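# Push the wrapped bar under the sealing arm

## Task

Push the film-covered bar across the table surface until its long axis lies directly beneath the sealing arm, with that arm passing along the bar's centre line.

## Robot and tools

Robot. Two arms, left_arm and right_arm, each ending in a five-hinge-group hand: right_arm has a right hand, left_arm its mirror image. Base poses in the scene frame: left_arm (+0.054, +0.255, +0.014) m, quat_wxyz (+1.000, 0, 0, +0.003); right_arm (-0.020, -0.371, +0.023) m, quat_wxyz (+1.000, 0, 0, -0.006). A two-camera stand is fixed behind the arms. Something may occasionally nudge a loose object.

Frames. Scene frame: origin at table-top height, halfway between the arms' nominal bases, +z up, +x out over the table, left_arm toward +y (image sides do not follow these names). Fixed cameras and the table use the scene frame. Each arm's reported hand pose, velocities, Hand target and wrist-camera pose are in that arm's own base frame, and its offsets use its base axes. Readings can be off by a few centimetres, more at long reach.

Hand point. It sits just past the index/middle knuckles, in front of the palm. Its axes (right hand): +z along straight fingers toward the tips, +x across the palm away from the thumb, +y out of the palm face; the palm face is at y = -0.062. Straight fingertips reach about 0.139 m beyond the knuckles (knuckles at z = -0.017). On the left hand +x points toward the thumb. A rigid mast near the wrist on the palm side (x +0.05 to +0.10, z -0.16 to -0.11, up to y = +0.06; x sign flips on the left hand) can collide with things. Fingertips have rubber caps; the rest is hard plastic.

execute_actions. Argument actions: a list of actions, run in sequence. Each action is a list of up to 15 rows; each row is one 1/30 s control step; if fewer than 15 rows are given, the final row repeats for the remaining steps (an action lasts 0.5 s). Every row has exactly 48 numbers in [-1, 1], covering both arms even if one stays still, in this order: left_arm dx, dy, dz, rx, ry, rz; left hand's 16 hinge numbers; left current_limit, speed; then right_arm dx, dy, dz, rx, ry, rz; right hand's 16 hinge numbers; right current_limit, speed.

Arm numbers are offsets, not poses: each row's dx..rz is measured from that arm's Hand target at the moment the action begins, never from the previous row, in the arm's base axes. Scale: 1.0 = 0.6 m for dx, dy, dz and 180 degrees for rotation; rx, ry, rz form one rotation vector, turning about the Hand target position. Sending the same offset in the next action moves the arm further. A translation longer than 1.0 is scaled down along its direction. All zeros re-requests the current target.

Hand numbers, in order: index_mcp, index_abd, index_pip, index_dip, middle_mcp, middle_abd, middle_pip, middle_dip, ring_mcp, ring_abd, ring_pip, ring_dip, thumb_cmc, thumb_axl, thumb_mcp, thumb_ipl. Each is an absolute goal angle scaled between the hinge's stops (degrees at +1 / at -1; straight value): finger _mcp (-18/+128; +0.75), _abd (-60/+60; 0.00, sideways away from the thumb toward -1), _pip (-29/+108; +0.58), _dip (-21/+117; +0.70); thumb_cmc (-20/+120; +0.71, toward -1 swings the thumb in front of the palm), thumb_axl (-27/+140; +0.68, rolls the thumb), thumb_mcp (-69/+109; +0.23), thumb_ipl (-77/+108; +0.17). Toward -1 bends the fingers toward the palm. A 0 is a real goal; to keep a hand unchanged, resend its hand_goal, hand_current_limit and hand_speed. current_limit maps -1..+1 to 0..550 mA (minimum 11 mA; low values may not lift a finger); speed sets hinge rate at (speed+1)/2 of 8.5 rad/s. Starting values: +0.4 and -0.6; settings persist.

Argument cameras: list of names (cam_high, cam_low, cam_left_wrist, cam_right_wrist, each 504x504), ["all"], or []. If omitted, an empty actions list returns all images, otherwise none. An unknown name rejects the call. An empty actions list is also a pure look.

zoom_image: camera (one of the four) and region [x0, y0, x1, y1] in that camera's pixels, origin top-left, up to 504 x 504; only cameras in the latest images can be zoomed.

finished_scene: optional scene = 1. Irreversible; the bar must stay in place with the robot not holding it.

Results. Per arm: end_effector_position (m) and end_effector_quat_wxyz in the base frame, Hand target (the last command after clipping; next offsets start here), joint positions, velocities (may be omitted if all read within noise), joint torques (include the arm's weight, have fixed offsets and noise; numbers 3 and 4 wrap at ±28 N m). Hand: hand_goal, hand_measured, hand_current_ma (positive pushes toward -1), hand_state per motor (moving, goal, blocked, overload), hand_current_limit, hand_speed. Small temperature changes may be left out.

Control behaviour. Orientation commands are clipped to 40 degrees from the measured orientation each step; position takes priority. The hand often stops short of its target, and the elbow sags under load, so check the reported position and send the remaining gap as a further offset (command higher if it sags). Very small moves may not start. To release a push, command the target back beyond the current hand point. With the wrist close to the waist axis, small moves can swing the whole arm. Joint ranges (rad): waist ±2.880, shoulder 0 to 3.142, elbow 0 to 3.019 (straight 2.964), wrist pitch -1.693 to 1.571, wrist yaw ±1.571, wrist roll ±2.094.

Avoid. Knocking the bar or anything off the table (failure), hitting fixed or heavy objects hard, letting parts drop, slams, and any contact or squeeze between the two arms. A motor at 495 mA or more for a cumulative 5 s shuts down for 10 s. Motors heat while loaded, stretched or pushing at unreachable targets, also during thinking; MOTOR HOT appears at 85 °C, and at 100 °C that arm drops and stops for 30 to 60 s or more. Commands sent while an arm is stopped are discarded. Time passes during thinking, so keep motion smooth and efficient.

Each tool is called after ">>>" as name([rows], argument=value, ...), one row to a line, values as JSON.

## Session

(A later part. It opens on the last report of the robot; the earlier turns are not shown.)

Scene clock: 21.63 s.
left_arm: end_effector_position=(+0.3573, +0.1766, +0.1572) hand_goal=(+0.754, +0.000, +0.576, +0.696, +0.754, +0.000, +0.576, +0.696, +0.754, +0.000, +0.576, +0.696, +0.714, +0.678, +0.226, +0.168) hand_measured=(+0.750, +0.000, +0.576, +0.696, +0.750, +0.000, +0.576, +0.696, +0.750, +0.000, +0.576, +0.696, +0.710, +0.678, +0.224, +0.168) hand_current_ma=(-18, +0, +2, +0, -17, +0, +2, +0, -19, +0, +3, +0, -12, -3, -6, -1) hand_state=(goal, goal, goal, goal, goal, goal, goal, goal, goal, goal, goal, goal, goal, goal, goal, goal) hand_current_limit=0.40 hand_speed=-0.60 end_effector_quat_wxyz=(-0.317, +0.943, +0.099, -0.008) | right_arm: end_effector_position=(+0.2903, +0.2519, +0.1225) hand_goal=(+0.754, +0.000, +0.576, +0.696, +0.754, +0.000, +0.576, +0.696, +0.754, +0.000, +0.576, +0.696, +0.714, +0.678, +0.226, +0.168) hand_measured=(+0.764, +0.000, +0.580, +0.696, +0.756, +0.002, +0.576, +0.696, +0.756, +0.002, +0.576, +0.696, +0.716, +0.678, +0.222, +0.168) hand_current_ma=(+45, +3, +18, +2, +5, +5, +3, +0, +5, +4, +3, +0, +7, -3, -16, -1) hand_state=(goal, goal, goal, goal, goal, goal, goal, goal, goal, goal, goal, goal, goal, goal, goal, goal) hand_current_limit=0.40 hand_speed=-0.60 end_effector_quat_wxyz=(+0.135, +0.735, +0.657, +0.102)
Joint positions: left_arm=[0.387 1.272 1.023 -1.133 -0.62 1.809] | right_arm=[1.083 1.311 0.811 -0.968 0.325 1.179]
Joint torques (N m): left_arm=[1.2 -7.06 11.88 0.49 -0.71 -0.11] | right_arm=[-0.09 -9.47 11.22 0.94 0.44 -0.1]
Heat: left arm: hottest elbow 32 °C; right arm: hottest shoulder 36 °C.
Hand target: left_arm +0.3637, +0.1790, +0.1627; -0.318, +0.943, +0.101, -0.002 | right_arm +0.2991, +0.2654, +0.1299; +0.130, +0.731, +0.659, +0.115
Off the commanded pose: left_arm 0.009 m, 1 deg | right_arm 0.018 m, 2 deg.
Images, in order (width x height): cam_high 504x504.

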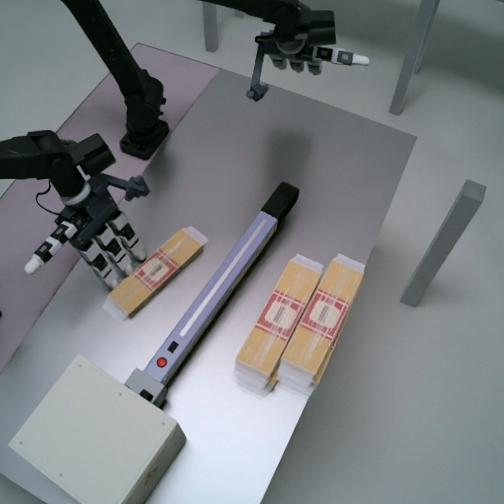

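>>> execute_actions([
  [[0,0,0,0,0,0,0.754,0,0.576,0.696,0.754,0,0.576,0.696,0.754,0,0.576,0.696,0.714,0.678,0.226,0.168,0.4,-0.6,0.01,0.003,0,0,0,0,0.754,0,0.576,0.696,0.754,0,0.576,0.696,0.754,0,0.576,0.696,0.714,0.678,0.226,0.168,0.4,-0.6],[0,0,0,0,0,0,0.754,0,0.576,0.696,0.754,0,0.576,0.696,0.754,0,0.576,0.696,0.714,0.678,0.226,0.168,0.4,-0.6,0.02,0.006,0,0,0,0,0.754,0,0.576,0.696,0.754,0,0.576,0.696,0.754,0,0.576,0.696,0.714,0.678,0.226,0.168,0.4,-0.6],[0,0,0,0,0,0,0.754,0,0.576,0.696,0.754,0,0.576,0.696,0.754,0,0.576,0.696,0.714,0.678,0.226,0.168,0.4,-0.6,0.03,0.01,0,0,0,0,0.754,0,0.576,0.696,0.754,0,0.576,0.696,0.754,0,0.576,0.696,0.714,0.678,0.226,0.168,0.4,-0.6]],
], cameras=["cam_high"])

>>> zoom_image(camera="cam_high", region=[80, 190, 220, 330])

Scene clock: 22.73 s.
left_arm: end_effector_position=(+0.3573, +0.1766, +0.1572) hand_goal=(+0.754, +0.000, +0.576, +0.696, +0.754, +0.000, +0.576, +0.696, +0.754, +0.000, +0.576, +0.696, +0.714, +0.678, +0.226, +0.168) hand_measured=(+0.750, +0.000, +0.576, +0.696, +0.750, +0.000, +0.576, +0.696, +0.750, +0.000, +0.576, +0.696, +0.710, +0.678, +0.224, +0.168) hand_current_ma=(-18, +0, +2, +0, -17, +0, +2, +0, -19, +0, +3, +0, -12, -3, -6, -1) hand_state=(goal, goal, goal, goal, goal, goal, goal, goal, goal, goal, goal, goal, goal, goal, goal, goal) hand_current_limit=0.40 hand_speed=-0.60 end_effector_quat_wxyz=(-0.317, +0.943, +0.099, -0.008) | right_arm: end_effector_position=(+0.3033, +0.2532, +0.1204) hand_goal=(+0.754, +0.000, +0.576, +0.696, +0.754, +0.000, +0.576, +0.696, +0.754, +0.000, +0.576, +0.696, +0.714, +0.678, +0.226, +0.168) hand_measured=(+0.766, +0.002, +0.582, +0.698, +0.756, +0.002, +0.576, +0.696, +0.758, +0.004, +0.580, +0.698, +0.716, +0.678, +0.222, +0.168) hand_current_ma=(+52, +4, +21, +4, +5, +5, +3, +0, +17, +13, +13, +6, +7, -3, -16, -1) hand_state=(goal, goal, goal, goal, goal, goal, goal, goal, goal, goal, goal, goal, goal, goal, goal, goal) hand_current_limit=0.40 hand_speed=-0.60 end_effector_quat_wxyz=(+0.135, +0.734, +0.658, +0.100)
Joint positions: left_arm=[0.387 1.272 1.023 -1.133 -0.62 1.809] | right_arm=[1.05 1.333 0.826 -0.953 0.319 1.142]
Joint torques (N m): left_arm=[1.14 -7.12 11.88 0.5 -0.71 -0.11] | right_arm=[-0.44 -9.11 12.77 0.91 0.43 -0.12]
Heat: left arm: hottest elbow 33 °C; right arm: hottest shoulder 36 °C.
Hand target: left_arm +0.3637, +0.1790, +0.1627; -0.318, +0.943, +0.101, -0.002 | right_arm +0.3172, +0.2715, +0.1299; +0.130, +0.732, +0.659, +0.115
Off the commanded pose: left_arm 0.009 m, 1 deg | right_arm 0.025 m, 2 deg.
Images, in order (width x height): cam_high 504x504.

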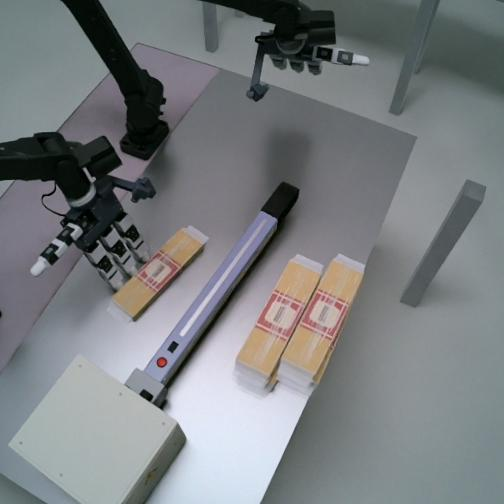

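Scaled by 3.600.

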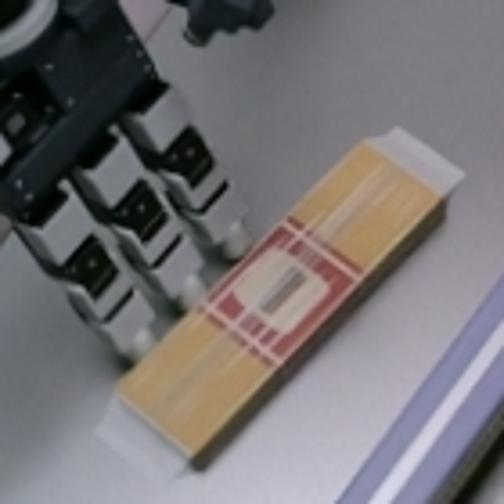

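>>> execute_actions([
  [[0,0,0,0,0,0,0.754,0,0.576,0.696,0.754,0,0.576,0.696,0.754,0,0.576,0.696,0.714,0.678,0.226,0.168,0.4,-0.6,0.005,0.002,0.006,0,0,0,0.754,0,0.576,0.696,0.754,0,0.576,0.696,0.754,0,0.576,0.696,0.714,0.678,0.226,0.168,0.4,-0.6],[0,0,0,0,0,0,0.754,0,0.576,0.696,0.754,0,0.576,0.696,0.754,0,0.576,0.696,0.714,0.678,0.226,0.168,0.4,-0.6,0.012,0.004,0.012,0,0,0,0.754,0,0.576,0.696,0.754,0,0.576,0.696,0.754,0,0.576,0.696,0.714,0.678,0.226,0.168,0.4,-0.6],[0,0,0,0,0,0,0.754,0,0.576,0.696,0.754,0,0.576,0.696,0.754,0,0.576,0.696,0.714,0.678,0.226,0.168,0.4,-0.6,0.02,0.006,0.015,0,0,0,0.754,0,0.576,0.696,0.754,0,0.576,0.696,0.754,0,0.576,0.696,0.714,0.678,0.226,0.168,0.4,-0.6]],
], cameras=["cam_high"])

>>> zoom_image(camera="cam_high", region=[80, 190, 220, 330])

Scene clock: 23.87 s.
left_arm: end_effector_position=(+0.3573, +0.1766, +0.1572) hand_goal=(+0.754, +0.000, +0.576, +0.696, +0.754, +0.000, +0.576, +0.696, +0.754, +0.000, +0.576, +0.696, +0.714, +0.678, +0.226, +0.168) hand_measured=(+0.750, +0.000, +0.576, +0.696, +0.750, +0.000, +0.576, +0.696, +0.750, +0.000, +0.576, +0.696, +0.710, +0.678, +0.224, +0.168) hand_current_ma=(-18, +0, +2, +0, -17, +0, +2, +0, -19, +0, +3, +0, -12, -3, -6, -1) hand_state=(goal, goal, goal, goal, goal, goal, goal, goal, goal, goal, goal, goal, goal, goal, goal, goal) hand_current_limit=0.40 hand_speed=-0.60 end_effector_quat_wxyz=(-0.317, +0.943, +0.099, -0.008) | right_arm: end_effector_position=(+0.3163, +0.2588, +0.1274) hand_goal=(+0.754, +0.000, +0.576, +0.696, +0.754, +0.000, +0.576, +0.696, +0.754, +0.000, +0.576, +0.696, +0.714, +0.678, +0.226, +0.168) hand_measured=(+0.766, +0.002, +0.582, +0.698, +0.758, +0.002, +0.576, +0.696, +0.758, +0.002, +0.580, +0.698, +0.716, +0.678, +0.222, +0.168) hand_current_ma=(+54, +6, +22, +5, +15, +5, +3, +0, +16, +9, +13, +6, +7, -3, -16, -1) hand_state=(goal, goal, goal, goal, goal, goal, goal, goal, goal, goal, goal, goal, goal, goal, goal, goal) hand_current_limit=0.40 hand_speed=-0.60 end_effector_quat_wxyz=(+0.132, +0.735, +0.657, +0.105)
Joint positions: left_arm=[0.387 1.272 1.023 -1.133 -0.62 1.809] | right_arm=[1.026 1.347 0.858 -0.953 0.315 1.117]
Joint torques (N m): left_arm=[1.14 -7.12 11.92 0.49 -0.7 -0.11] | right_arm=[-0.38 -9.52 13.29 0.42 0.42 -0.2]
Heat: left arm: hottest elbow 33 °C; right arm: hottest shoulder 36 °C.
Hand target: left_arm +0.3637, +0.1790, +0.1627; -0.318, +0.943, +0.101, -0.002 | right_arm +0.3292, +0.2751, +0.1390; +0.129, +0.732, +0.659, +0.115
Off the commanded pose: left_arm 0.009 m, 1 deg | right_arm 0.024 m, 1 deg.
Images, in order (width x height): cam_high 504x504.

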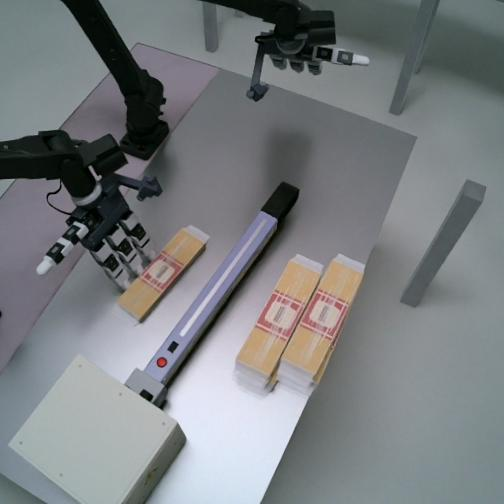

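Scaled by 3.600.

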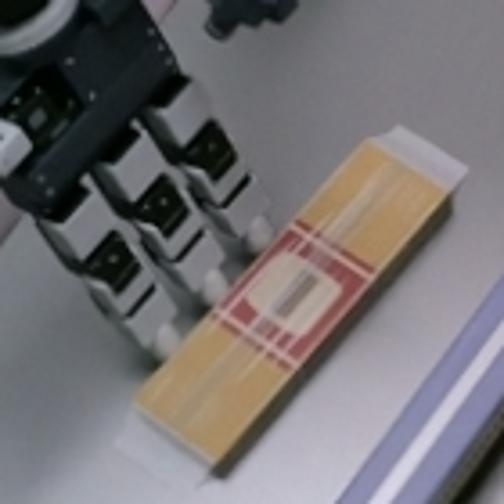

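>>> execute_actions([
  [[0,0,0,0,0,0,0.754,0,0.576,0.696,0.754,0,0.576,0.696,0.754,0,0.576,0.696,0.714,0.678,0.226,0.168,0.4,-0.6,0.012,-0.001,0.001,0,0,0,0.754,0,0.576,0.696,0.754,0,0.576,0.696,0.754,0,0.576,0.696,0.714,0.678,0.226,0.168,0.4,-0.6],[0,0,0,0,0,0,0.754,0,0.576,0.696,0.754,0,0.576,0.696,0.754,0,0.576,0.696,0.714,0.678,0.226,0.168,0.4,-0.6,0.025,-0.0025,0.002,0,0,0,0.754,0,0.576,0.696,0.754,0,0.576,0.696,0.754,0,0.576,0.696,0.714,0.678,0.226,0.168,0.4,-0.6],[0,0,0,0,0,0,0.754,0,0.576,0.696,0.754,0,0.576,0.696,0.754,0,0.576,0.696,0.714,0.678,0.226,0.168,0.4,-0.6,0.037,-0.004,0.003,0,0,0,0.754,0,0.576,0.696,0.754,0,0.576,0.696,0.754,0,0.576,0.696,0.714,0.678,0.226,0.168,0.4,-0.6],[0,0,0,0,0,0,0.754,0,0.576,0.696,0.754,0,0.576,0.696,0.754,0,0.576,0.696,0.714,0.678,0.226,0.168,0.4,-0.6,0.05,-0.0055,0.003,0,0,0,0.754,0,0.576,0.696,0.754,0,0.576,0.696,0.754,0,0.576,0.696,0.714,0.678,0.226,0.168,0.4,-0.6]],
  [[0,0,0,0,0,0,0.754,0,0.576,0.696,0.754,0,0.576,0.696,0.754,0,0.576,0.696,0.714,0.678,0.226,0.168,0.4,-0.6,0.012,-0.001,0.001,0,0,0,0.754,0,0.576,0.696,0.754,0,0.576,0.696,0.754,0,0.576,0.696,0.714,0.678,0.226,0.168,0.4,-0.6],[0,0,0,0,0,0,0.754,0,0.576,0.696,0.754,0,0.576,0.696,0.754,0,0.576,0.696,0.714,0.678,0.226,0.168,0.4,-0.6,0.025,-0.0025,0.002,0,0,0,0.754,0,0.576,0.696,0.754,0,0.576,0.696,0.754,0,0.576,0.696,0.714,0.678,0.226,0.168,0.4,-0.6],[0,0,0,0,0,0,0.754,0,0.576,0.696,0.754,0,0.576,0.696,0.754,0,0.576,0.696,0.714,0.678,0.226,0.168,0.4,-0.6,0.037,-0.004,0.003,0,0,0,0.754,0,0.576,0.696,0.754,0,0.576,0.696,0.754,0,0.576,0.696,0.714,0.678,0.226,0.168,0.4,-0.6],[0,0,0,0,0,0,0.754,0,0.576,0.696,0.754,0,0.576,0.696,0.754,0,0.576,0.696,0.714,0.678,0.226,0.168,0.4,-0.6,0.05,-0.0055,0.003,0,0,0,0.754,0,0.576,0.696,0.754,0,0.576,0.696,0.754,0,0.576,0.696,0.714,0.678,0.226,0.168,0.4,-0.6]],
], cameras=["cam_high", "cam_low"])

>>> zoom_image(camera="cam_high", region=[80, 170, 300, 390])

Scene clock: 25.90 s.
left_arm: end_effector_position=(+0.3573, +0.1766, +0.1572) hand_goal=(+0.754, +0.000, +0.576, +0.696, +0.754, +0.000, +0.576, +0.696, +0.754, +0.000, +0.576, +0.696, +0.714, +0.678, +0.226, +0.168) hand_measured=(+0.750, +0.000, +0.576, +0.696, +0.750, +0.000, +0.576, +0.696, +0.750, +0.000, +0.576, +0.696, +0.710, +0.678, +0.224, +0.168) hand_current_ma=(-18, +0, +2, +0, -17, +0, +2, +0, -19, +0, +3, +0, -12, -3, -6, -1) hand_state=(goal, goal, goal, goal, goal, goal, goal, goal, goal, goal, goal, goal, goal, goal, goal, goal) hand_current_limit=0.40 hand_speed=-0.60 end_effector_quat_wxyz=(-0.317, +0.943, +0.099, -0.008) | right_arm: end_effector_position=(+0.3720, +0.2499, +0.1297) hand_goal=(+0.754, +0.000, +0.576, +0.696, +0.754, +0.000, +0.576, +0.696, +0.754, +0.000, +0.576, +0.696, +0.714, +0.678, +0.226, +0.168) hand_measured=(+0.758, +0.002, +0.580, +0.698, +0.760, +0.002, +0.580, +0.696, +0.762, +0.000, +0.582, +0.698, +0.716, +0.678, +0.222, +0.168) hand_current_ma=(+20, +6, +12, +5, +24, +6, +15, +2, +34, +1, +23, +6, +7, -3, -16, -1) hand_state=(goal, goal, goal, goal, goal, goal, goal, goal, goal, goal, goal, goal, goal, goal, goal, goal) hand_current_limit=0.40 hand_speed=-0.60 end_effector_quat_wxyz=(+0.133, +0.735, +0.658, +0.095)
Joint positions: left_arm=[0.387 1.272 1.023 -1.133 -0.62 1.809] | right_arm=[0.886 1.41 0.931 -0.939 0.293 0.973]
Joint torques (N m): left_arm=[1.14 -7.06 11.89 0.5 -0.71 -0.11] | right_arm=[-0.21 -10.75 13.52 1.02 0.37 -0.11]
Heat: left arm: hottest elbow 33 °C; right arm: hottest shoulder 36 °C.
Hand target: left_arm +0.3637, +0.1790, +0.1627; -0.318, +0.943, +0.101, -0.002 | right_arm +0.3892, +0.2686, +0.1426; +0.129, +0.731, +0.659, +0.115
Off the commanded pose: left_arm 0.009 m, 1 deg | right_arm 0.028 m, 2 deg.
Images, in order (width x height): cam_high 504x504, cam_low 504x504.

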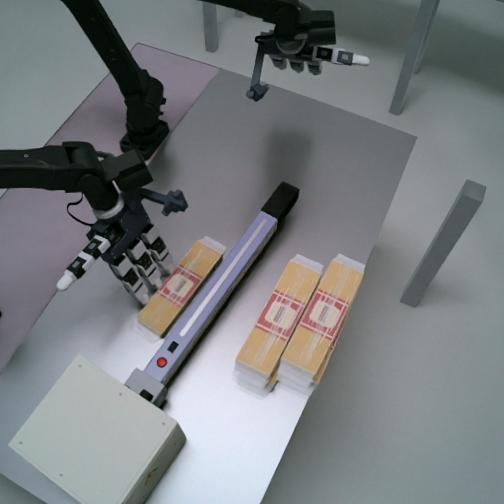

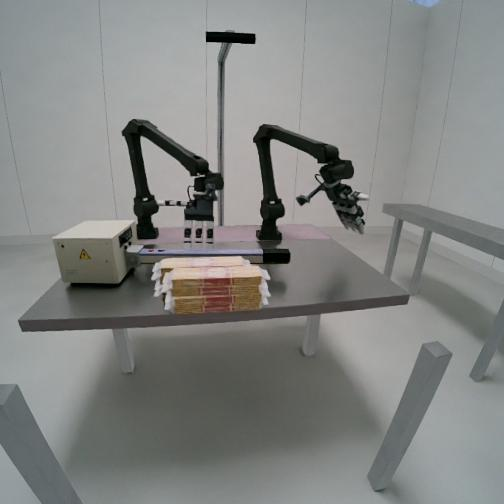

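Scaled by 2.291.

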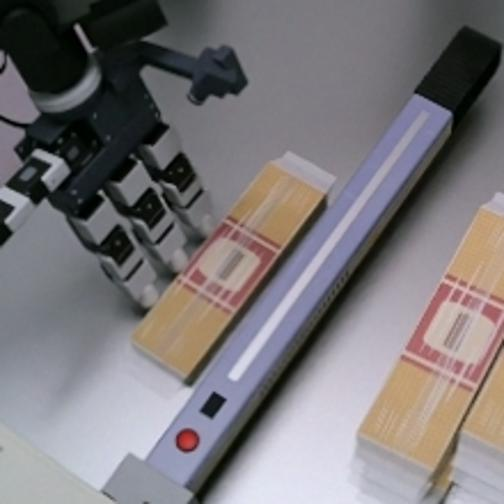

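>>> execute_actions([
  [[0,0,0,0,0,0,0.754,0,0.576,0.696,0.754,0,0.576,0.696,0.754,0,0.576,0.696,0.714,0.678,0.226,0.168,0.4,-0.6,0.012,-0.001,0,0,0,0,0.754,0,0.576,0.696,0.754,0,0.576,0.696,0.754,0,0.576,0.696,0.714,0.678,0.226,0.168,0.4,-0.6],[0,0,0,0,0,0,0.754,0,0.576,0.696,0.754,0,0.576,0.696,0.754,0,0.576,0.696,0.714,0.678,0.226,0.168,0.4,-0.6,0.025,-0.0025,0,0,0,0,0.754,0,0.576,0.696,0.754,0,0.576,0.696,0.754,0,0.576,0.696,0.714,0.678,0.226,0.168,0.4,-0.6],[0,0,0,0,0,0,0.754,0,0.576,0.696,0.754,0,0.576,0.696,0.754,0,0.576,0.696,0.714,0.678,0.226,0.168,0.4,-0.6,0.037,-0.004,0,0,0,0,0.754,0,0.576,0.696,0.754,0,0.576,0.696,0.754,0,0.576,0.696,0.714,0.678,0.226,0.168,0.4,-0.6],[0,0,0,0,0,0,0.754,0,0.576,0.696,0.754,0,0.576,0.696,0.754,0,0.576,0.696,0.714,0.678,0.226,0.168,0.4,-0.6,0.05,-0.0055,0,0,0,0,0.754,0,0.576,0.696,0.754,0,0.576,0.696,0.754,0,0.576,0.696,0.714,0.678,0.226,0.168,0.4,-0.6]],
  [[0,0,0,0,0,0,0.754,0,0.576,0.696,0.754,0,0.576,0.696,0.754,0,0.576,0.696,0.714,0.678,0.226,0.168,0.4,-0.6,0.012,-0.001,0,0,0,0,0.754,0,0.576,0.696,0.754,0,0.576,0.696,0.754,0,0.576,0.696,0.714,0.678,0.226,0.168,0.4,-0.6],[0,0,0,0,0,0,0.754,0,0.576,0.696,0.754,0,0.576,0.696,0.754,0,0.576,0.696,0.714,0.678,0.226,0.168,0.4,-0.6,0.025,-0.0025,0,0,0,0,0.754,0,0.576,0.696,0.754,0,0.576,0.696,0.754,0,0.576,0.696,0.714,0.678,0.226,0.168,0.4,-0.6],[0,0,0,0,0,0,0.754,0,0.576,0.696,0.754,0,0.576,0.696,0.754,0,0.576,0.696,0.714,0.678,0.226,0.168,0.4,-0.6,0.037,-0.004,0,0,0,0,0.754,0,0.576,0.696,0.754,0,0.576,0.696,0.754,0,0.576,0.696,0.714,0.678,0.226,0.168,0.4,-0.6]],
], cameras=["cam_high", "cam_low", "cam_left_wrist"])

>>> zoom_image(camera="cam_high", region=[100, 180, 280, 360])

Scene clock: 27.70 s.
left_arm: end_effector_position=(+0.3573, +0.1766, +0.1572) hand_goal=(+0.754, +0.000, +0.576, +0.696, +0.754, +0.000, +0.576, +0.696, +0.754, +0.000, +0.576, +0.696, +0.714, +0.678, +0.226, +0.168) hand_measured=(+0.750, +0.000, +0.576, +0.696, +0.750, +0.000, +0.576, +0.696, +0.750, +0.000, +0.576, +0.696, +0.710, +0.678, +0.224, +0.168) hand_current_ma=(-18, +0, +2, +0, -17, +0, +2, +0, -19, +0, +3, +0, -12, -3, -6, -1) hand_state=(goal, goal, goal, goal, goal, goal, goal, goal, goal, goal, goal, goal, goal, goal, goal, goal) hand_current_limit=0.40 hand_speed=-0.60 end_effector_quat_wxyz=(-0.317, +0.943, +0.099, -0.008) | right_arm: end_effector_position=(+0.4218, +0.2463, +0.1293) hand_goal=(+0.754, +0.000, +0.576, +0.696, +0.754, +0.000, +0.576, +0.696, +0.754, +0.000, +0.576, +0.696, +0.714, +0.678, +0.226, +0.168) hand_measured=(+0.760, +0.002, +0.580, +0.698, +0.762, +0.002, +0.580, +0.696, +0.762, +0.000, +0.582, +0.698, +0.716, +0.678, +0.222, +0.168) hand_current_ma=(+24, +6, +12, +5, +32, +6, +15, +2, +33, +1, +21, +6, +7, -3, -16, -1) hand_state=(goal, goal, goal, goal, goal, goal, goal, goal, goal, goal, goal, goal, goal, goal, goal, goal) hand_current_limit=0.40 hand_speed=-0.60 end_effector_quat_wxyz=(+0.130, +0.735, +0.658, +0.095)
Joint positions: left_arm=[0.387 1.272 1.023 -1.133 -0.62 1.809] | right_arm=[0.784 1.484 1.008 -0.915 0.27 0.869]
Joint torques (N m): left_arm=[1.08 -7.18 11.88 0.51 -0.71 -0.11] | right_arm=[-0.32 -12.4 13.68 1.11 0.36 -0.1]
Heat: left arm: hottest elbow 33 °C; right arm: hottest shoulder 36 °C.
Hand target: left_arm +0.3637, +0.1790, +0.1627; -0.318, +0.943, +0.101, -0.002 | right_arm +0.4414, +0.2627, +0.1424; +0.130, +0.732, +0.659, +0.115
Off the commanded pose: left_arm 0.009 m, 1 deg | right_arm 0.029 m, 2 deg.
Images, in order (width x height): cam_high 504x504, cam_low 504x504, cam_left_wrist 504x504.

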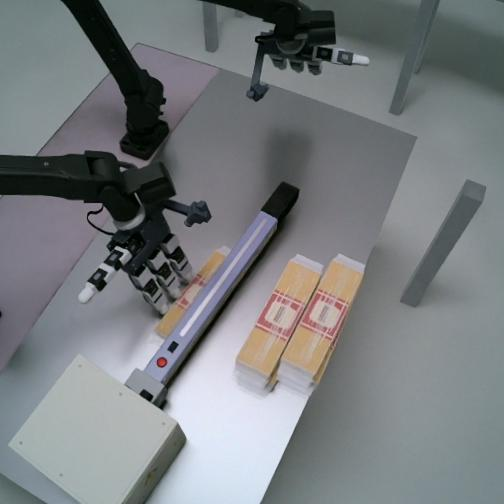

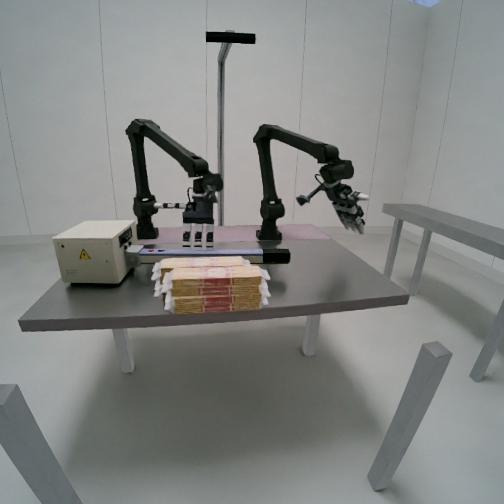

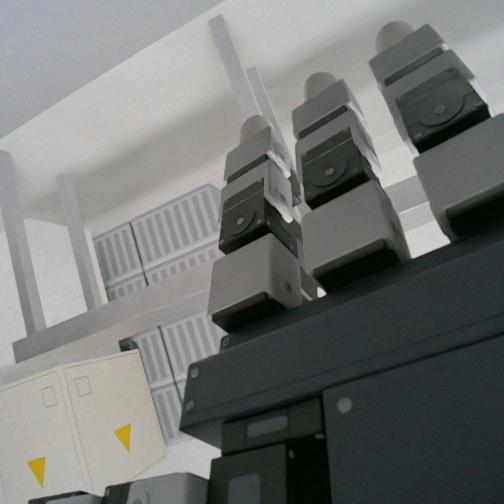

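Scaled by 2.800.

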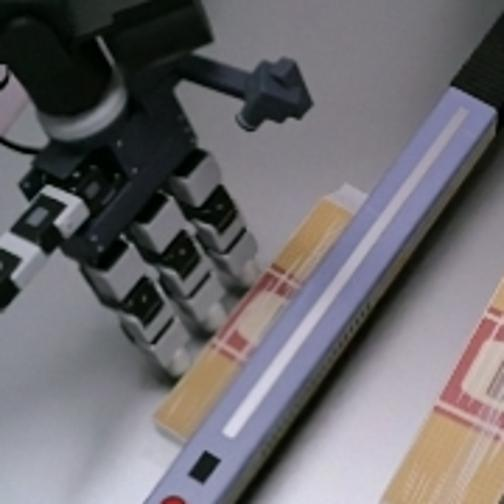

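>>> execute_actions([
  [[0,0,0,0,0,0,0.754,0,0.576,0.696,0.754,0,0.576,0.696,0.754,0,0.576,0.696,0.714,0.678,0.226,0.168,0.4,-0.6,0.012,-0.001,0,0,0,0.002,0.754,0,0.576,0.696,0.754,0,0.576,0.696,0.754,0,0.576,0.696,0.714,0.678,0.226,0.168,0.4,-0.6],[0,0,0,0,0,0,0.754,0,0.576,0.696,0.754,0,0.576,0.696,0.754,0,0.576,0.696,0.714,0.678,0.226,0.168,0.4,-0.6,0.025,-0.0025,0,0,0,0.004,0.754,0,0.576,0.696,0.754,0,0.576,0.696,0.754,0,0.576,0.696,0.714,0.678,0.226,0.168,0.4,-0.6],[0,0,0,0,0,0,0.754,0,0.576,0.696,0.754,0,0.576,0.696,0.754,0,0.576,0.696,0.714,0.678,0.226,0.168,0.4,-0.6,0.037,-0.004,0,0,0,0.006,0.754,0,0.576,0.696,0.754,0,0.576,0.696,0.754,0,0.576,0.696,0.714,0.678,0.226,0.168,0.4,-0.6],[0,0,0,0,0,0,0.754,0,0.576,0.696,0.754,0,0.576,0.696,0.754,0,0.576,0.696,0.714,0.678,0.226,0.168,0.4,-0.6,0.045,-0.005,0,0,0,0.006,0.754,0,0.576,0.696,0.754,0,0.576,0.696,0.754,0,0.576,0.696,0.714,0.678,0.226,0.168,0.4,-0.6]],
], cameras=["cam_high", "cam_low", "cam_right_wrist"])

>>> zoom_image(camera="cam_high", region=[130, 220, 250, 340])

>>> zoom_image(camera="cam_low", region=[130, 220, 300, 320])

Scene clock: 29.10 s.
left_arm: end_effector_position=(+0.3573, +0.1766, +0.1572) hand_goal=(+0.754, +0.000, +0.576, +0.696, +0.754, +0.000, +0.576, +0.696, +0.754, +0.000, +0.576, +0.696, +0.714, +0.678, +0.226, +0.168) hand_measured=(+0.750, +0.000, +0.576, +0.696, +0.750, +0.000, +0.576, +0.696, +0.750, +0.000, +0.576, +0.696, +0.710, +0.678, +0.224, +0.168) hand_current_ma=(-18, +0, +2, +0, -17, +0, +2, +0, -19, +0, +3, +0, -12, -3, -6, -1) hand_state=(goal, goal, goal, goal, goal, goal, goal, goal, goal, goal, goal, goal, goal, goal, goal, goal) hand_current_limit=0.40 hand_speed=-0.60 end_effector_quat_wxyz=(-0.317, +0.943, +0.099, -0.008) | right_arm: end_effector_position=(+0.4482, +0.2437, +0.1294) hand_goal=(+0.754, +0.000, +0.576, +0.696, +0.754, +0.000, +0.576, +0.696, +0.754, +0.000, +0.576, +0.696, +0.714, +0.678, +0.226, +0.168) hand_measured=(+0.760, +0.002, +0.580, +0.698, +0.762, +0.002, +0.580, +0.696, +0.762, +0.000, +0.580, +0.698, +0.716, +0.678, +0.222, +0.168) hand_current_ma=(+25, +6, +13, +5, +32, +6, +15, +2, +32, +1, +19, +6, +7, -3, -16, -1) hand_state=(goal, goal, goal, goal, goal, goal, goal, goal, goal, goal, goal, goal, goal, goal, goal, goal) hand_current_limit=0.40 hand_speed=-0.60 end_effector_quat_wxyz=(+0.129, +0.729, +0.665, +0.096)
Joint positions: left_arm=[0.387 1.272 1.023 -1.133 -0.62 1.809] | right_arm=[0.733 1.518 1.047 -0.901 0.255 0.8]
Joint torques (N m): left_arm=[1.08 -7.24 11.9 0.49 -0.7 -0.12] | right_arm=[-0.32 -12.98 13.79 1.2 0.33 -0.21]
Heat: left arm: hottest elbow 33 °C; right arm: hottest shoulder 36 °C.
Hand target: left_arm +0.3637, +0.1790, +0.1627; -0.318, +0.943, +0.101, -0.002 | right_arm +0.4684, +0.2597, +0.1425; +0.129, +0.725, +0.666, +0.116
Off the commanded pose: left_arm 0.009 m, 1 deg | right_arm 0.029 m, 2 deg.
Images, in order (width x height): cam_high 504x504, cam_low 504x504, cam_right_wrist 504x504.

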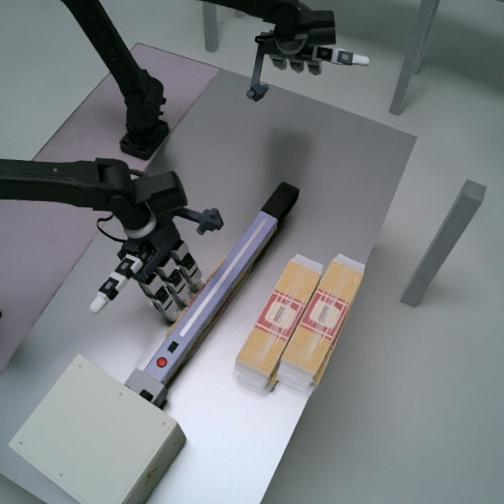

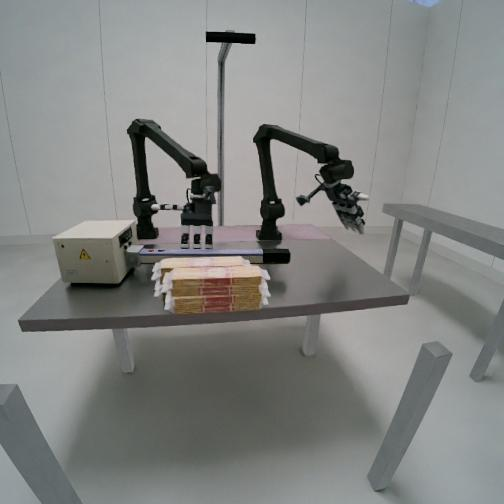

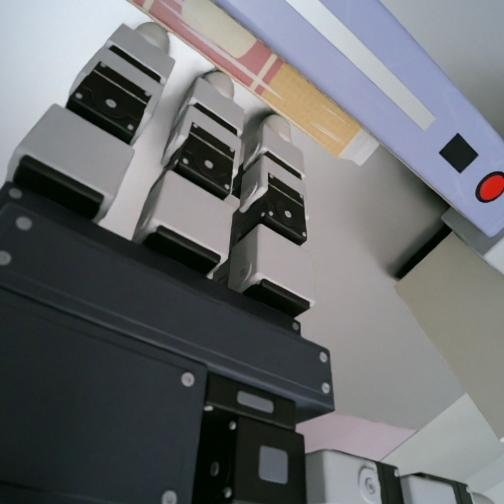

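Scaled by 4.200.

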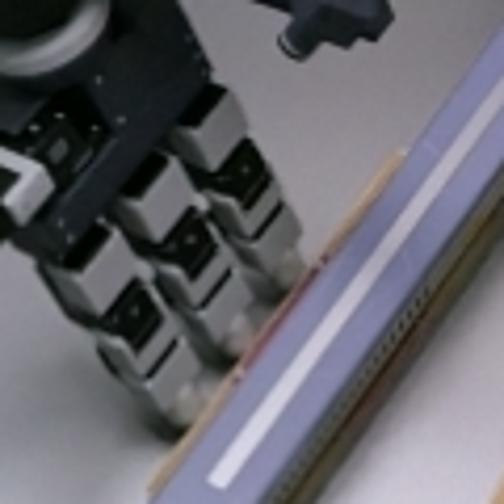

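Scaled by 2.965.

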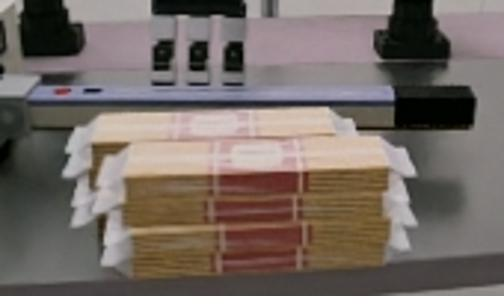

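>>> execute_actions([
  [[0,0,0,0,0,0,0.754,0,0.576,0.696,0.754,0,0.576,0.696,0.754,0,0.576,0.696,0.714,0.678,0.226,0.168,0.4,-0.6,0.009,-0.001,0,0,0,0,0.754,0,0.576,0.696,0.754,0,0.576,0.696,0.754,0,0.576,0.696,0.714,0.678,0.226,0.168,0.4,-0.6],[0,0,0,0,0,0,0.754,0,0.576,0.696,0.754,0,0.576,0.696,0.754,0,0.576,0.696,0.714,0.678,0.226,0.168,0.4,-0.6,0.018,-0.002,0,0,0,0,0.754,0,0.576,0.696,0.754,0,0.576,0.696,0.754,0,0.576,0.696,0.714,0.678,0.226,0.168,0.4,-0.6],[0,0,0,0,0,0,0.754,0,0.576,0.696,0.754,0,0.576,0.696,0.754,0,0.576,0.696,0.714,0.678,0.226,0.168,0.4,-0.6,0.025,-0.003,0,0,0,0,0.754,0,0.576,0.696,0.754,0,0.576,0.696,0.754,0,0.576,0.696,0.714,0.678,0.226,0.168,0.4,-0.6]],
], cameras=["cam_high", "cam_right_wrist"])

>>> zoom_image(camera="cam_high", region=[130, 200, 290, 360])

>>> zoom_image(camera="cam_right_wrist", region=[90, 0, 504, 250])

Scene clock: 30.30 s.
left_arm: end_effector_position=(+0.3573, +0.1766, +0.1572) hand_goal=(+0.754, +0.000, +0.576, +0.696, +0.754, +0.000, +0.576, +0.696, +0.754, +0.000, +0.576, +0.696, +0.714, +0.678, +0.226, +0.168) hand_measured=(+0.750, +0.000, +0.576, +0.696, +0.750, +0.000, +0.576, +0.696, +0.750, +0.000, +0.576, +0.696, +0.710, +0.678, +0.224, +0.168) hand_current_ma=(-18, +0, +2, +0, -17, +0, +2, +0, -19, +0, +3, +0, -12, -3, -6, -1) hand_state=(goal, goal, goal, goal, goal, goal, goal, goal, goal, goal, goal, goal, goal, goal, goal, goal) hand_current_limit=0.40 hand_speed=-0.60 end_effector_quat_wxyz=(-0.317, +0.943, +0.099, -0.008) | right_arm: end_effector_position=(+0.4618, +0.2438, +0.1292) hand_goal=(+0.754, +0.000, +0.576, +0.696, +0.754, +0.000, +0.576, +0.696, +0.754, +0.000, +0.576, +0.696, +0.714, +0.678, +0.226, +0.168) hand_measured=(+0.762, +0.002, +0.580, +0.698, +0.762, +0.002, +0.580, +0.696, +0.760, +0.000, +0.580, +0.698, +0.716, +0.678, +0.222, +0.168) hand_current_ma=(+32, +6, +13, +5, +32, +6, +15, +2, +30, +1, +19, +6, +7, -3, -16, -1) hand_state=(goal, goal, goal, goal, goal, goal, goal, goal, goal, goal, goal, goal, goal, goal, goal, goal) hand_current_limit=0.40 hand_speed=-0.60 end_effector_quat_wxyz=(+0.127, +0.728, +0.666, +0.096)
Joint positions: left_arm=[0.387 1.272 1.023 -1.133 -0.62 1.809] | right_arm=[0.711 1.542 1.075 -0.9 0.248 0.774]
Joint torques (N m): left_arm=[1.08 -7.24 11.9 0.49 -0.71 -0.11] | right_arm=[-0.32 -13.51 13.82 1.21 0.34 -0.17]
Heat: left arm: hottest elbow 33 °C; right arm: hottest shoulder 36 °C.
Hand target: left_arm +0.3637, +0.1790, +0.1627; -0.318, +0.943, +0.101, -0.002 | right_arm +0.4833, +0.2581, +0.1424; +0.129, +0.725, +0.666, +0.116
Off the commanded pose: left_arm 0.009 m, 1 deg | right_arm 0.029 m, 2 deg.
Images, in order (width x height): cam_high 504x504, cam_right_wrist 504x504.

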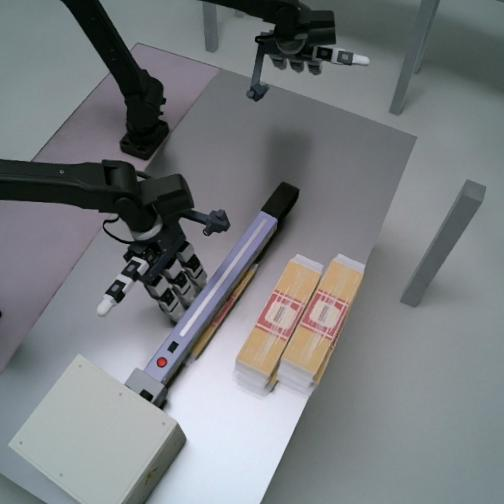

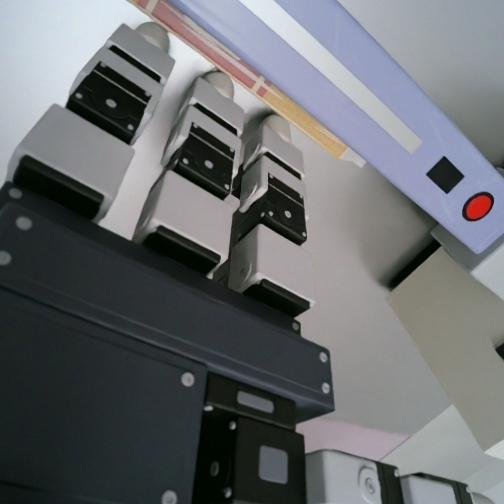

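Scaled by 3.150.

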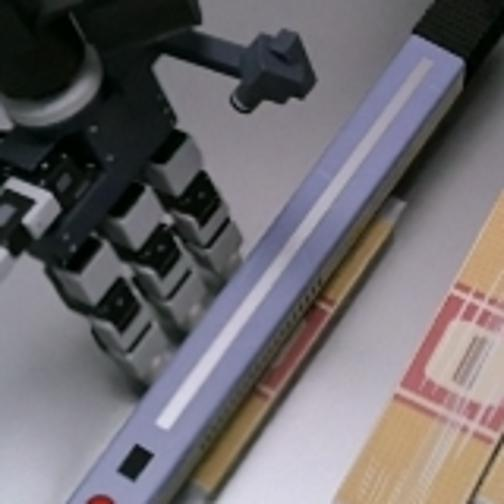

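Scaled by 1.217.

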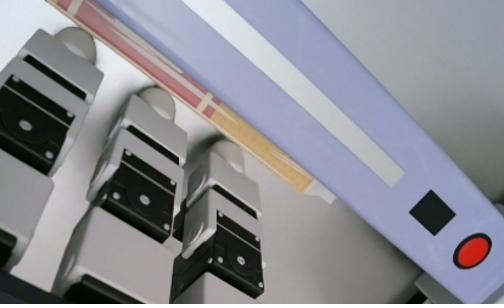

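>>> execute_actions([
  [[0,0,0,0,0,0,0.754,0,0.576,0.696,0.754,0,0.576,0.696,0.754,0,0.576,0.696,0.714,0.678,0.226,0.168,0.4,-0.6,-0.025,0.0,0,0,0,0,0.754,0,0.576,0.696,0.754,0,0.576,0.696,0.754,0,0.576,0.696,0.714,0.678,0.226,0.168,0.4,-0.6],[0,0,0,0,0,0,0.754,0,0.576,0.696,0.754,0,0.576,0.696,0.754,0,0.576,0.696,0.714,0.678,0.226,0.168,0.4,-0.6,-0.05,0.0,0,0,0,0,0.754,0,0.576,0.696,0.754,0,0.576,0.696,0.754,0,0.576,0.696,0.714,0.678,0.226,0.168,0.4,-0.6],[0,0,0,0,0,0,0.754,0,0.576,0.696,0.754,0,0.576,0.696,0.754,0,0.576,0.696,0.714,0.678,0.226,0.168,0.4,-0.6,-0.075,0.0,0,0,0,0,0.754,0,0.576,0.696,0.754,0,0.576,0.696,0.754,0,0.576,0.696,0.714,0.678,0.226,0.168,0.4,-0.6],[0,0,0,0,0,0,0.754,0,0.576,0.696,0.754,0,0.576,0.696,0.754,0,0.576,0.696,0.714,0.678,0.226,0.168,0.4,-0.6,-0.11,0.0,0,0,0,0,0.754,0,0.576,0.696,0.754,0,0.576,0.696,0.754,0,0.576,0.696,0.714,0.678,0.226,0.168,0.4,-0.6]],
  [[0,0,0,0,0,0,0.754,0,0.576,0.696,0.754,0,0.576,0.696,0.754,0,0.576,0.696,0.714,0.678,0.226,0.168,0.4,-0.6,-0.05,0.0,0.03,0,0,0,0.754,0,0.576,0.696,0.754,0,0.576,0.696,0.754,0,0.576,0.696,0.714,0.678,0.226,0.168,0.4,-0.6],[0,0,0,0,0,0,0.754,0,0.576,0.696,0.754,0,0.576,0.696,0.754,0,0.576,0.696,0.714,0.678,0.226,0.168,0.4,-0.6,-0.07,0.0,0.06,0,0,0,0.754,0,0.576,0.696,0.754,0,0.576,0.696,0.754,0,0.576,0.696,0.714,0.678,0.226,0.168,0.4,-0.6],[0,0,0,0,0,0,0.754,0,0.576,0.696,0.754,0,0.576,0.696,0.754,0,0.576,0.696,0.714,0.678,0.226,0.168,0.4,-0.6,-0.08,0.0,0.09,0,0,0,0.754,0,0.576,0.696,0.754,0,0.576,0.696,0.754,0,0.576,0.696,0.714,0.678,0.226,0.168,0.4,-0.6],[0,0,0,0,0,0,0.754,0,0.576,0.696,0.754,0,0.576,0.696,0.754,0,0.576,0.696,0.714,0.678,0.226,0.168,0.4,-0.6,-0.09,0.0,0.13,0,0,0,0.754,0,0.576,0.696,0.754,0,0.576,0.696,0.754,0,0.576,0.696,0.714,0.678,0.226,0.168,0.4,-0.6]],
], cameras=["cam_high", "cam_low", "cam_right_wrist"])

>>> zoom_image(camera="cam_high", region=[130, 200, 290, 360])

>>> zoom_image(camera="cam_high", region=[140, 230, 260, 350])

Scene clock: 34.00 s.
left_arm: end_effector_position=(+0.3573, +0.1766, +0.1572) hand_goal=(+0.754, +0.000, +0.576, +0.696, +0.754, +0.000, +0.576, +0.696, +0.754, +0.000, +0.576, +0.696, +0.714, +0.678, +0.226, +0.168) hand_measured=(+0.750, +0.000, +0.576, +0.696, +0.750, +0.000, +0.576, +0.696, +0.750, +0.000, +0.576, +0.696, +0.710, +0.678, +0.224, +0.168) hand_current_ma=(-18, +0, +2, +0, -17, +0, +2, +0, -19, +0, +3, +0, -12, -3, -6, -1) hand_state=(goal, goal, goal, goal, goal, goal, goal, goal, goal, goal, goal, goal, goal, goal, goal, goal) hand_current_limit=0.40 hand_speed=-0.60 end_effector_quat_wxyz=(-0.317, +0.943, +0.099, -0.008) | right_arm: end_effector_position=(+0.3561, +0.2465, +0.2009) hand_goal=(+0.754, +0.000, +0.576, +0.696, +0.754, +0.000, +0.576, +0.696, +0.754, +0.000, +0.576, +0.696, +0.714, +0.678, +0.226, +0.168) hand_measured=(+0.756, +0.002, +0.578, +0.698, +0.756, +0.002, +0.578, +0.696, +0.756, +0.000, +0.578, +0.698, +0.716, +0.678, +0.222, +0.168) hand_current_ma=(+10, +6, +10, +5, +10, +6, +11, +2, +8, +1, +11, +6, +7, -3, -16, -1) hand_state=(goal, goal, goal, goal, goal, goal, goal, goal, goal, goal, goal, goal, goal, goal, goal, goal) hand_current_limit=0.40 hand_speed=-0.60 end_effector_quat_wxyz=(+0.131, +0.720, +0.674, +0.098)
Joint positions: left_arm=[0.387 1.272 1.023 -1.133 -0.62 1.809] | right_arm=[0.908 1.287 1.015 -1.14 0.289 0.951]
Joint torques (N m): left_arm=[1.14 -7.12 11.88 0.49 -0.71 -0.12] | right_arm=[0.73 -10.87 13.87 0.36 0.54 0.21]
Heat: left arm: hottest elbow 34 °C; right arm: hottest shoulder 36 °C.
Hand target: left_arm +0.3637, +0.1790, +0.1627; -0.318, +0.943, +0.101, -0.002 | right_arm +0.3633, +0.2580, +0.2205; +0.129, +0.725, +0.666, +0.116
Off the commanded pose: left_arm 0.009 m, 1 deg | right_arm 0.024 m, 2 deg.
Images, in order (width x height): cam_high 504x504, cam_low 504x504, cam_right_wrist 504x504.

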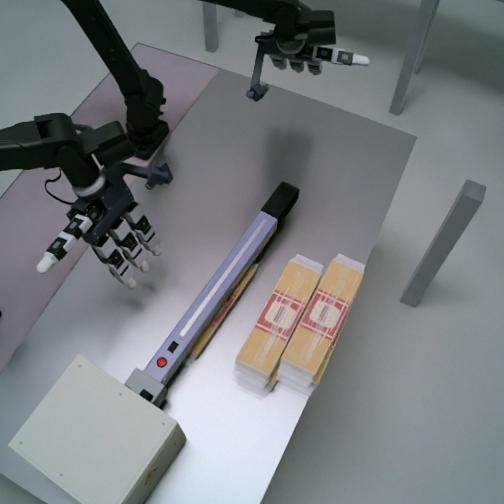

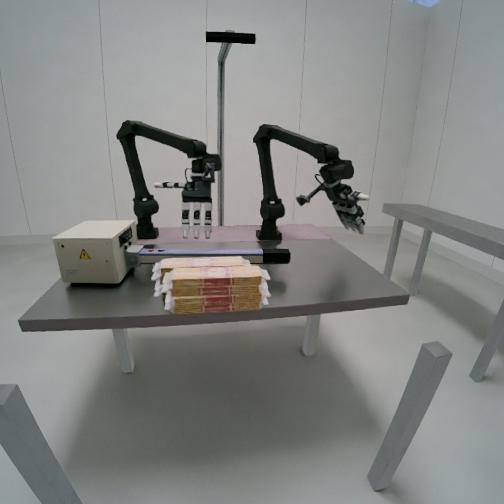

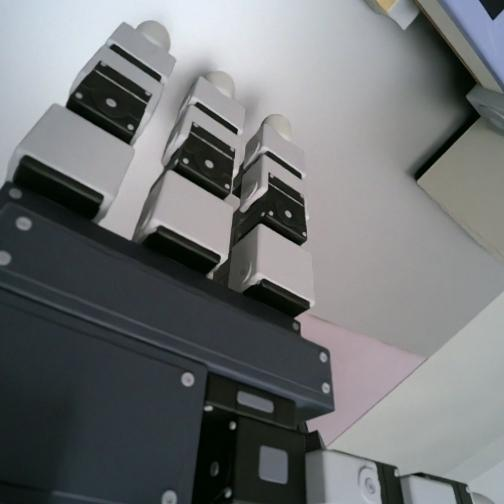

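Scaled by 3.150.

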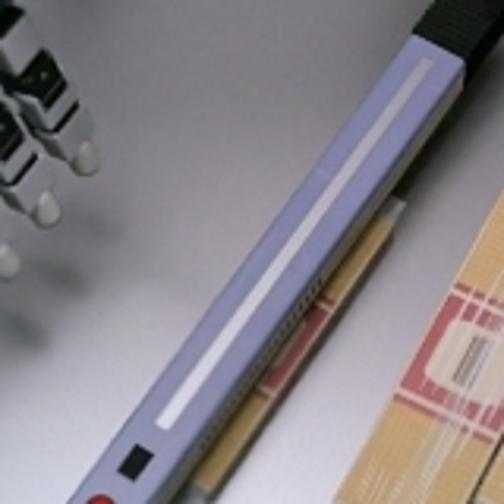

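Scaled by 4.200.

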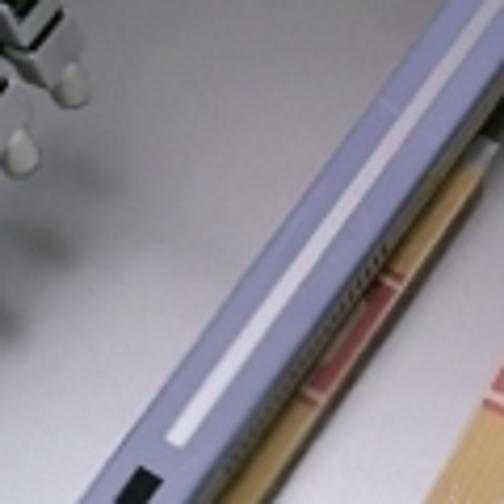

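>>> execute_actions(actions=[], cameras=["all"])

Scene clock: 34.33 s.
left_arm: end_effector_position=(+0.3573, +0.1766, +0.1572) hand_goal=(+0.754, +0.000, +0.576, +0.696, +0.754, +0.000, +0.576, +0.696, +0.754, +0.000, +0.576, +0.696, +0.714, +0.678, +0.226, +0.168) hand_measured=(+0.750, +0.000, +0.576, +0.696, +0.750, +0.000, +0.576, +0.696, +0.750, +0.000, +0.576, +0.696, +0.710, +0.678, +0.224, +0.168) hand_current_ma=(-18, +0, +2, +0, -17, +0, +2, +0, -19, +0, +3, +0, -12, -3, -6, -1) hand_state=(goal, goal, goal, goal, goal, goal, goal, goal, goal, goal, goal, goal, goal, goal, goal, goal) hand_current_limit=0.40 hand_speed=-0.60 end_effector_quat_wxyz=(-0.317, +0.943, +0.099, -0.008) | right_arm: end_effector_position=(+0.3561, +0.2464, +0.2009) hand_goal=(+0.754, +0.000, +0.576, +0.696, +0.754, +0.000, +0.576, +0.696, +0.754, +0.000, +0.576, +0.696, +0.714, +0.678, +0.226, +0.168) hand_measured=(+0.756, +0.002, +0.578, +0.698, +0.756, +0.002, +0.578, +0.696, +0.756, +0.000, +0.578, +0.698, +0.716, +0.678, +0.222, +0.168) hand_current_ma=(+10, +6, +10, +5, +10, +6, +11, +2, +8, +1, +11, +6, +7, -3, -16, -1) hand_state=(goal, goal, goal, goal, goal, goal, goal, goal, goal, goal, goal, goal, goal, goal, goal, goal) hand_current_limit=0.40 hand_speed=-0.60 end_effector_quat_wxyz=(+0.131, +0.721, +0.674, +0.098)
Joint positions: left_arm=[0.387 1.272 1.023 -1.133 -0.62 1.809] | right_arm=[0.908 1.287 1.015 -1.14 0.289 0.952]
Joint velocities: within noise
Joint torques (N m): left_arm=[1.14 -7.18 11.9 0.47 -0.71 -0.12] | right_arm=[0.91 -10.99 13.86 0.36 0.53 0.18]
Motor temperatures (°C): left_arm=[28 27 34 28 29 27] | right_arm=[29 36 35 29 27 31]
Heat: left arm: hottest elbow 34 °C; right arm: hottest shoulder 36 °C.
Hand target: left_arm +0.3637, +0.1790, +0.1627; -0.318, +0.943, +0.101, -0.002 | right_arm +0.3633, +0.2580, +0.2205; +0.129, +0.725, +0.666, +0.117
Off the commanded pose: left_arm 0.009 m, 1 deg | right_arm 0.024 m, 2 deg.

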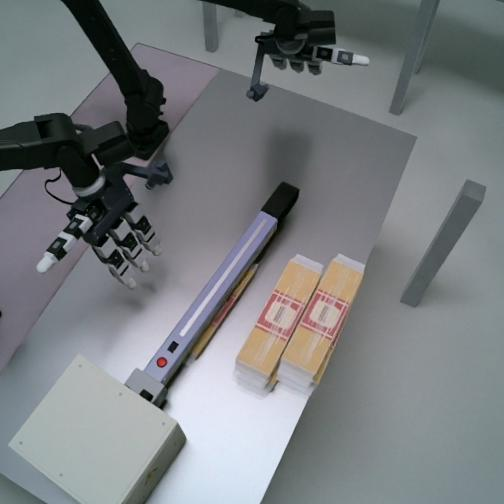

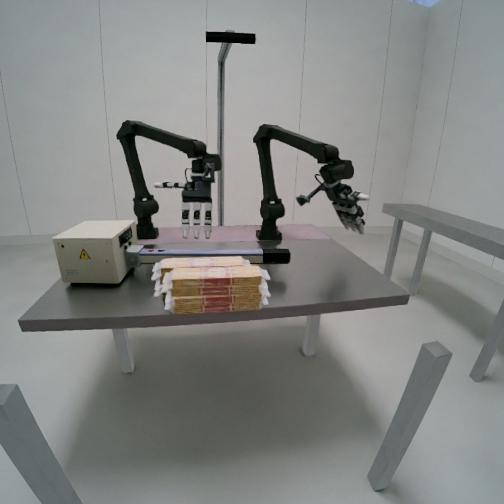

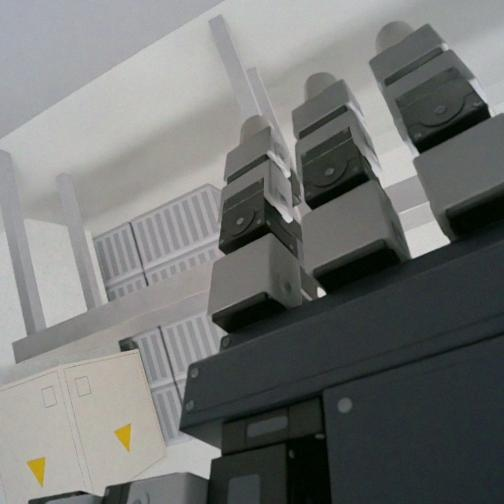

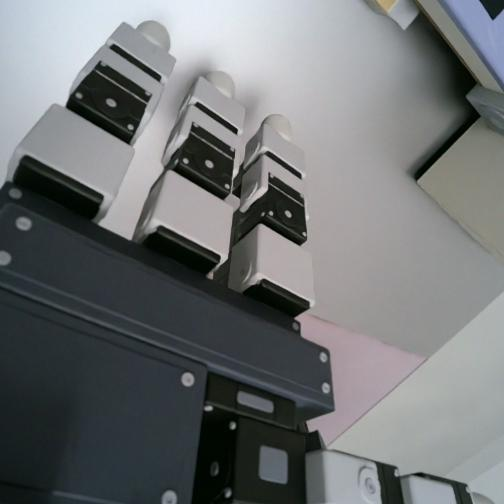

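>>> zoom_image(camera="cam_high", region=[120, 170, 380, 430])

>>> zoom_image(camera="cam_right_wrist", region=[304, 0, 504, 200])

>>> zoom_image(camera="cam_low", region=[120, 230, 300, 320])

Scaled by 1.938.

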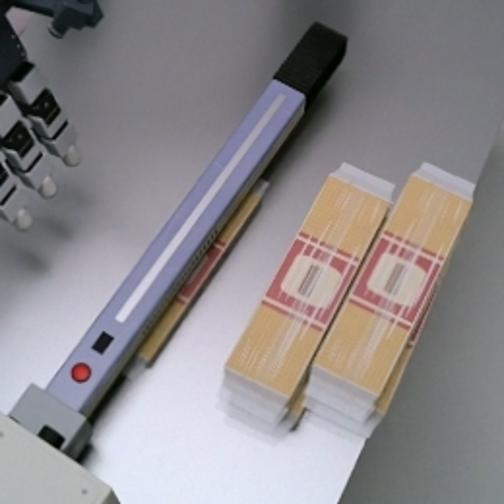

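Scaled by 2.520.

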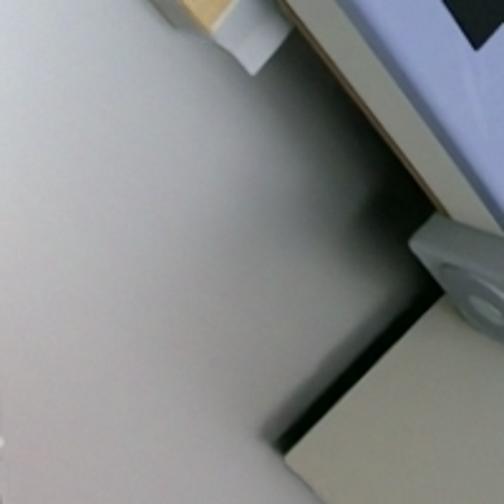

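Scaled by 2.800.

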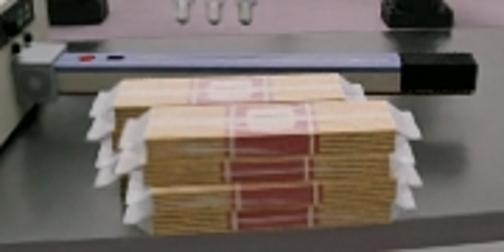

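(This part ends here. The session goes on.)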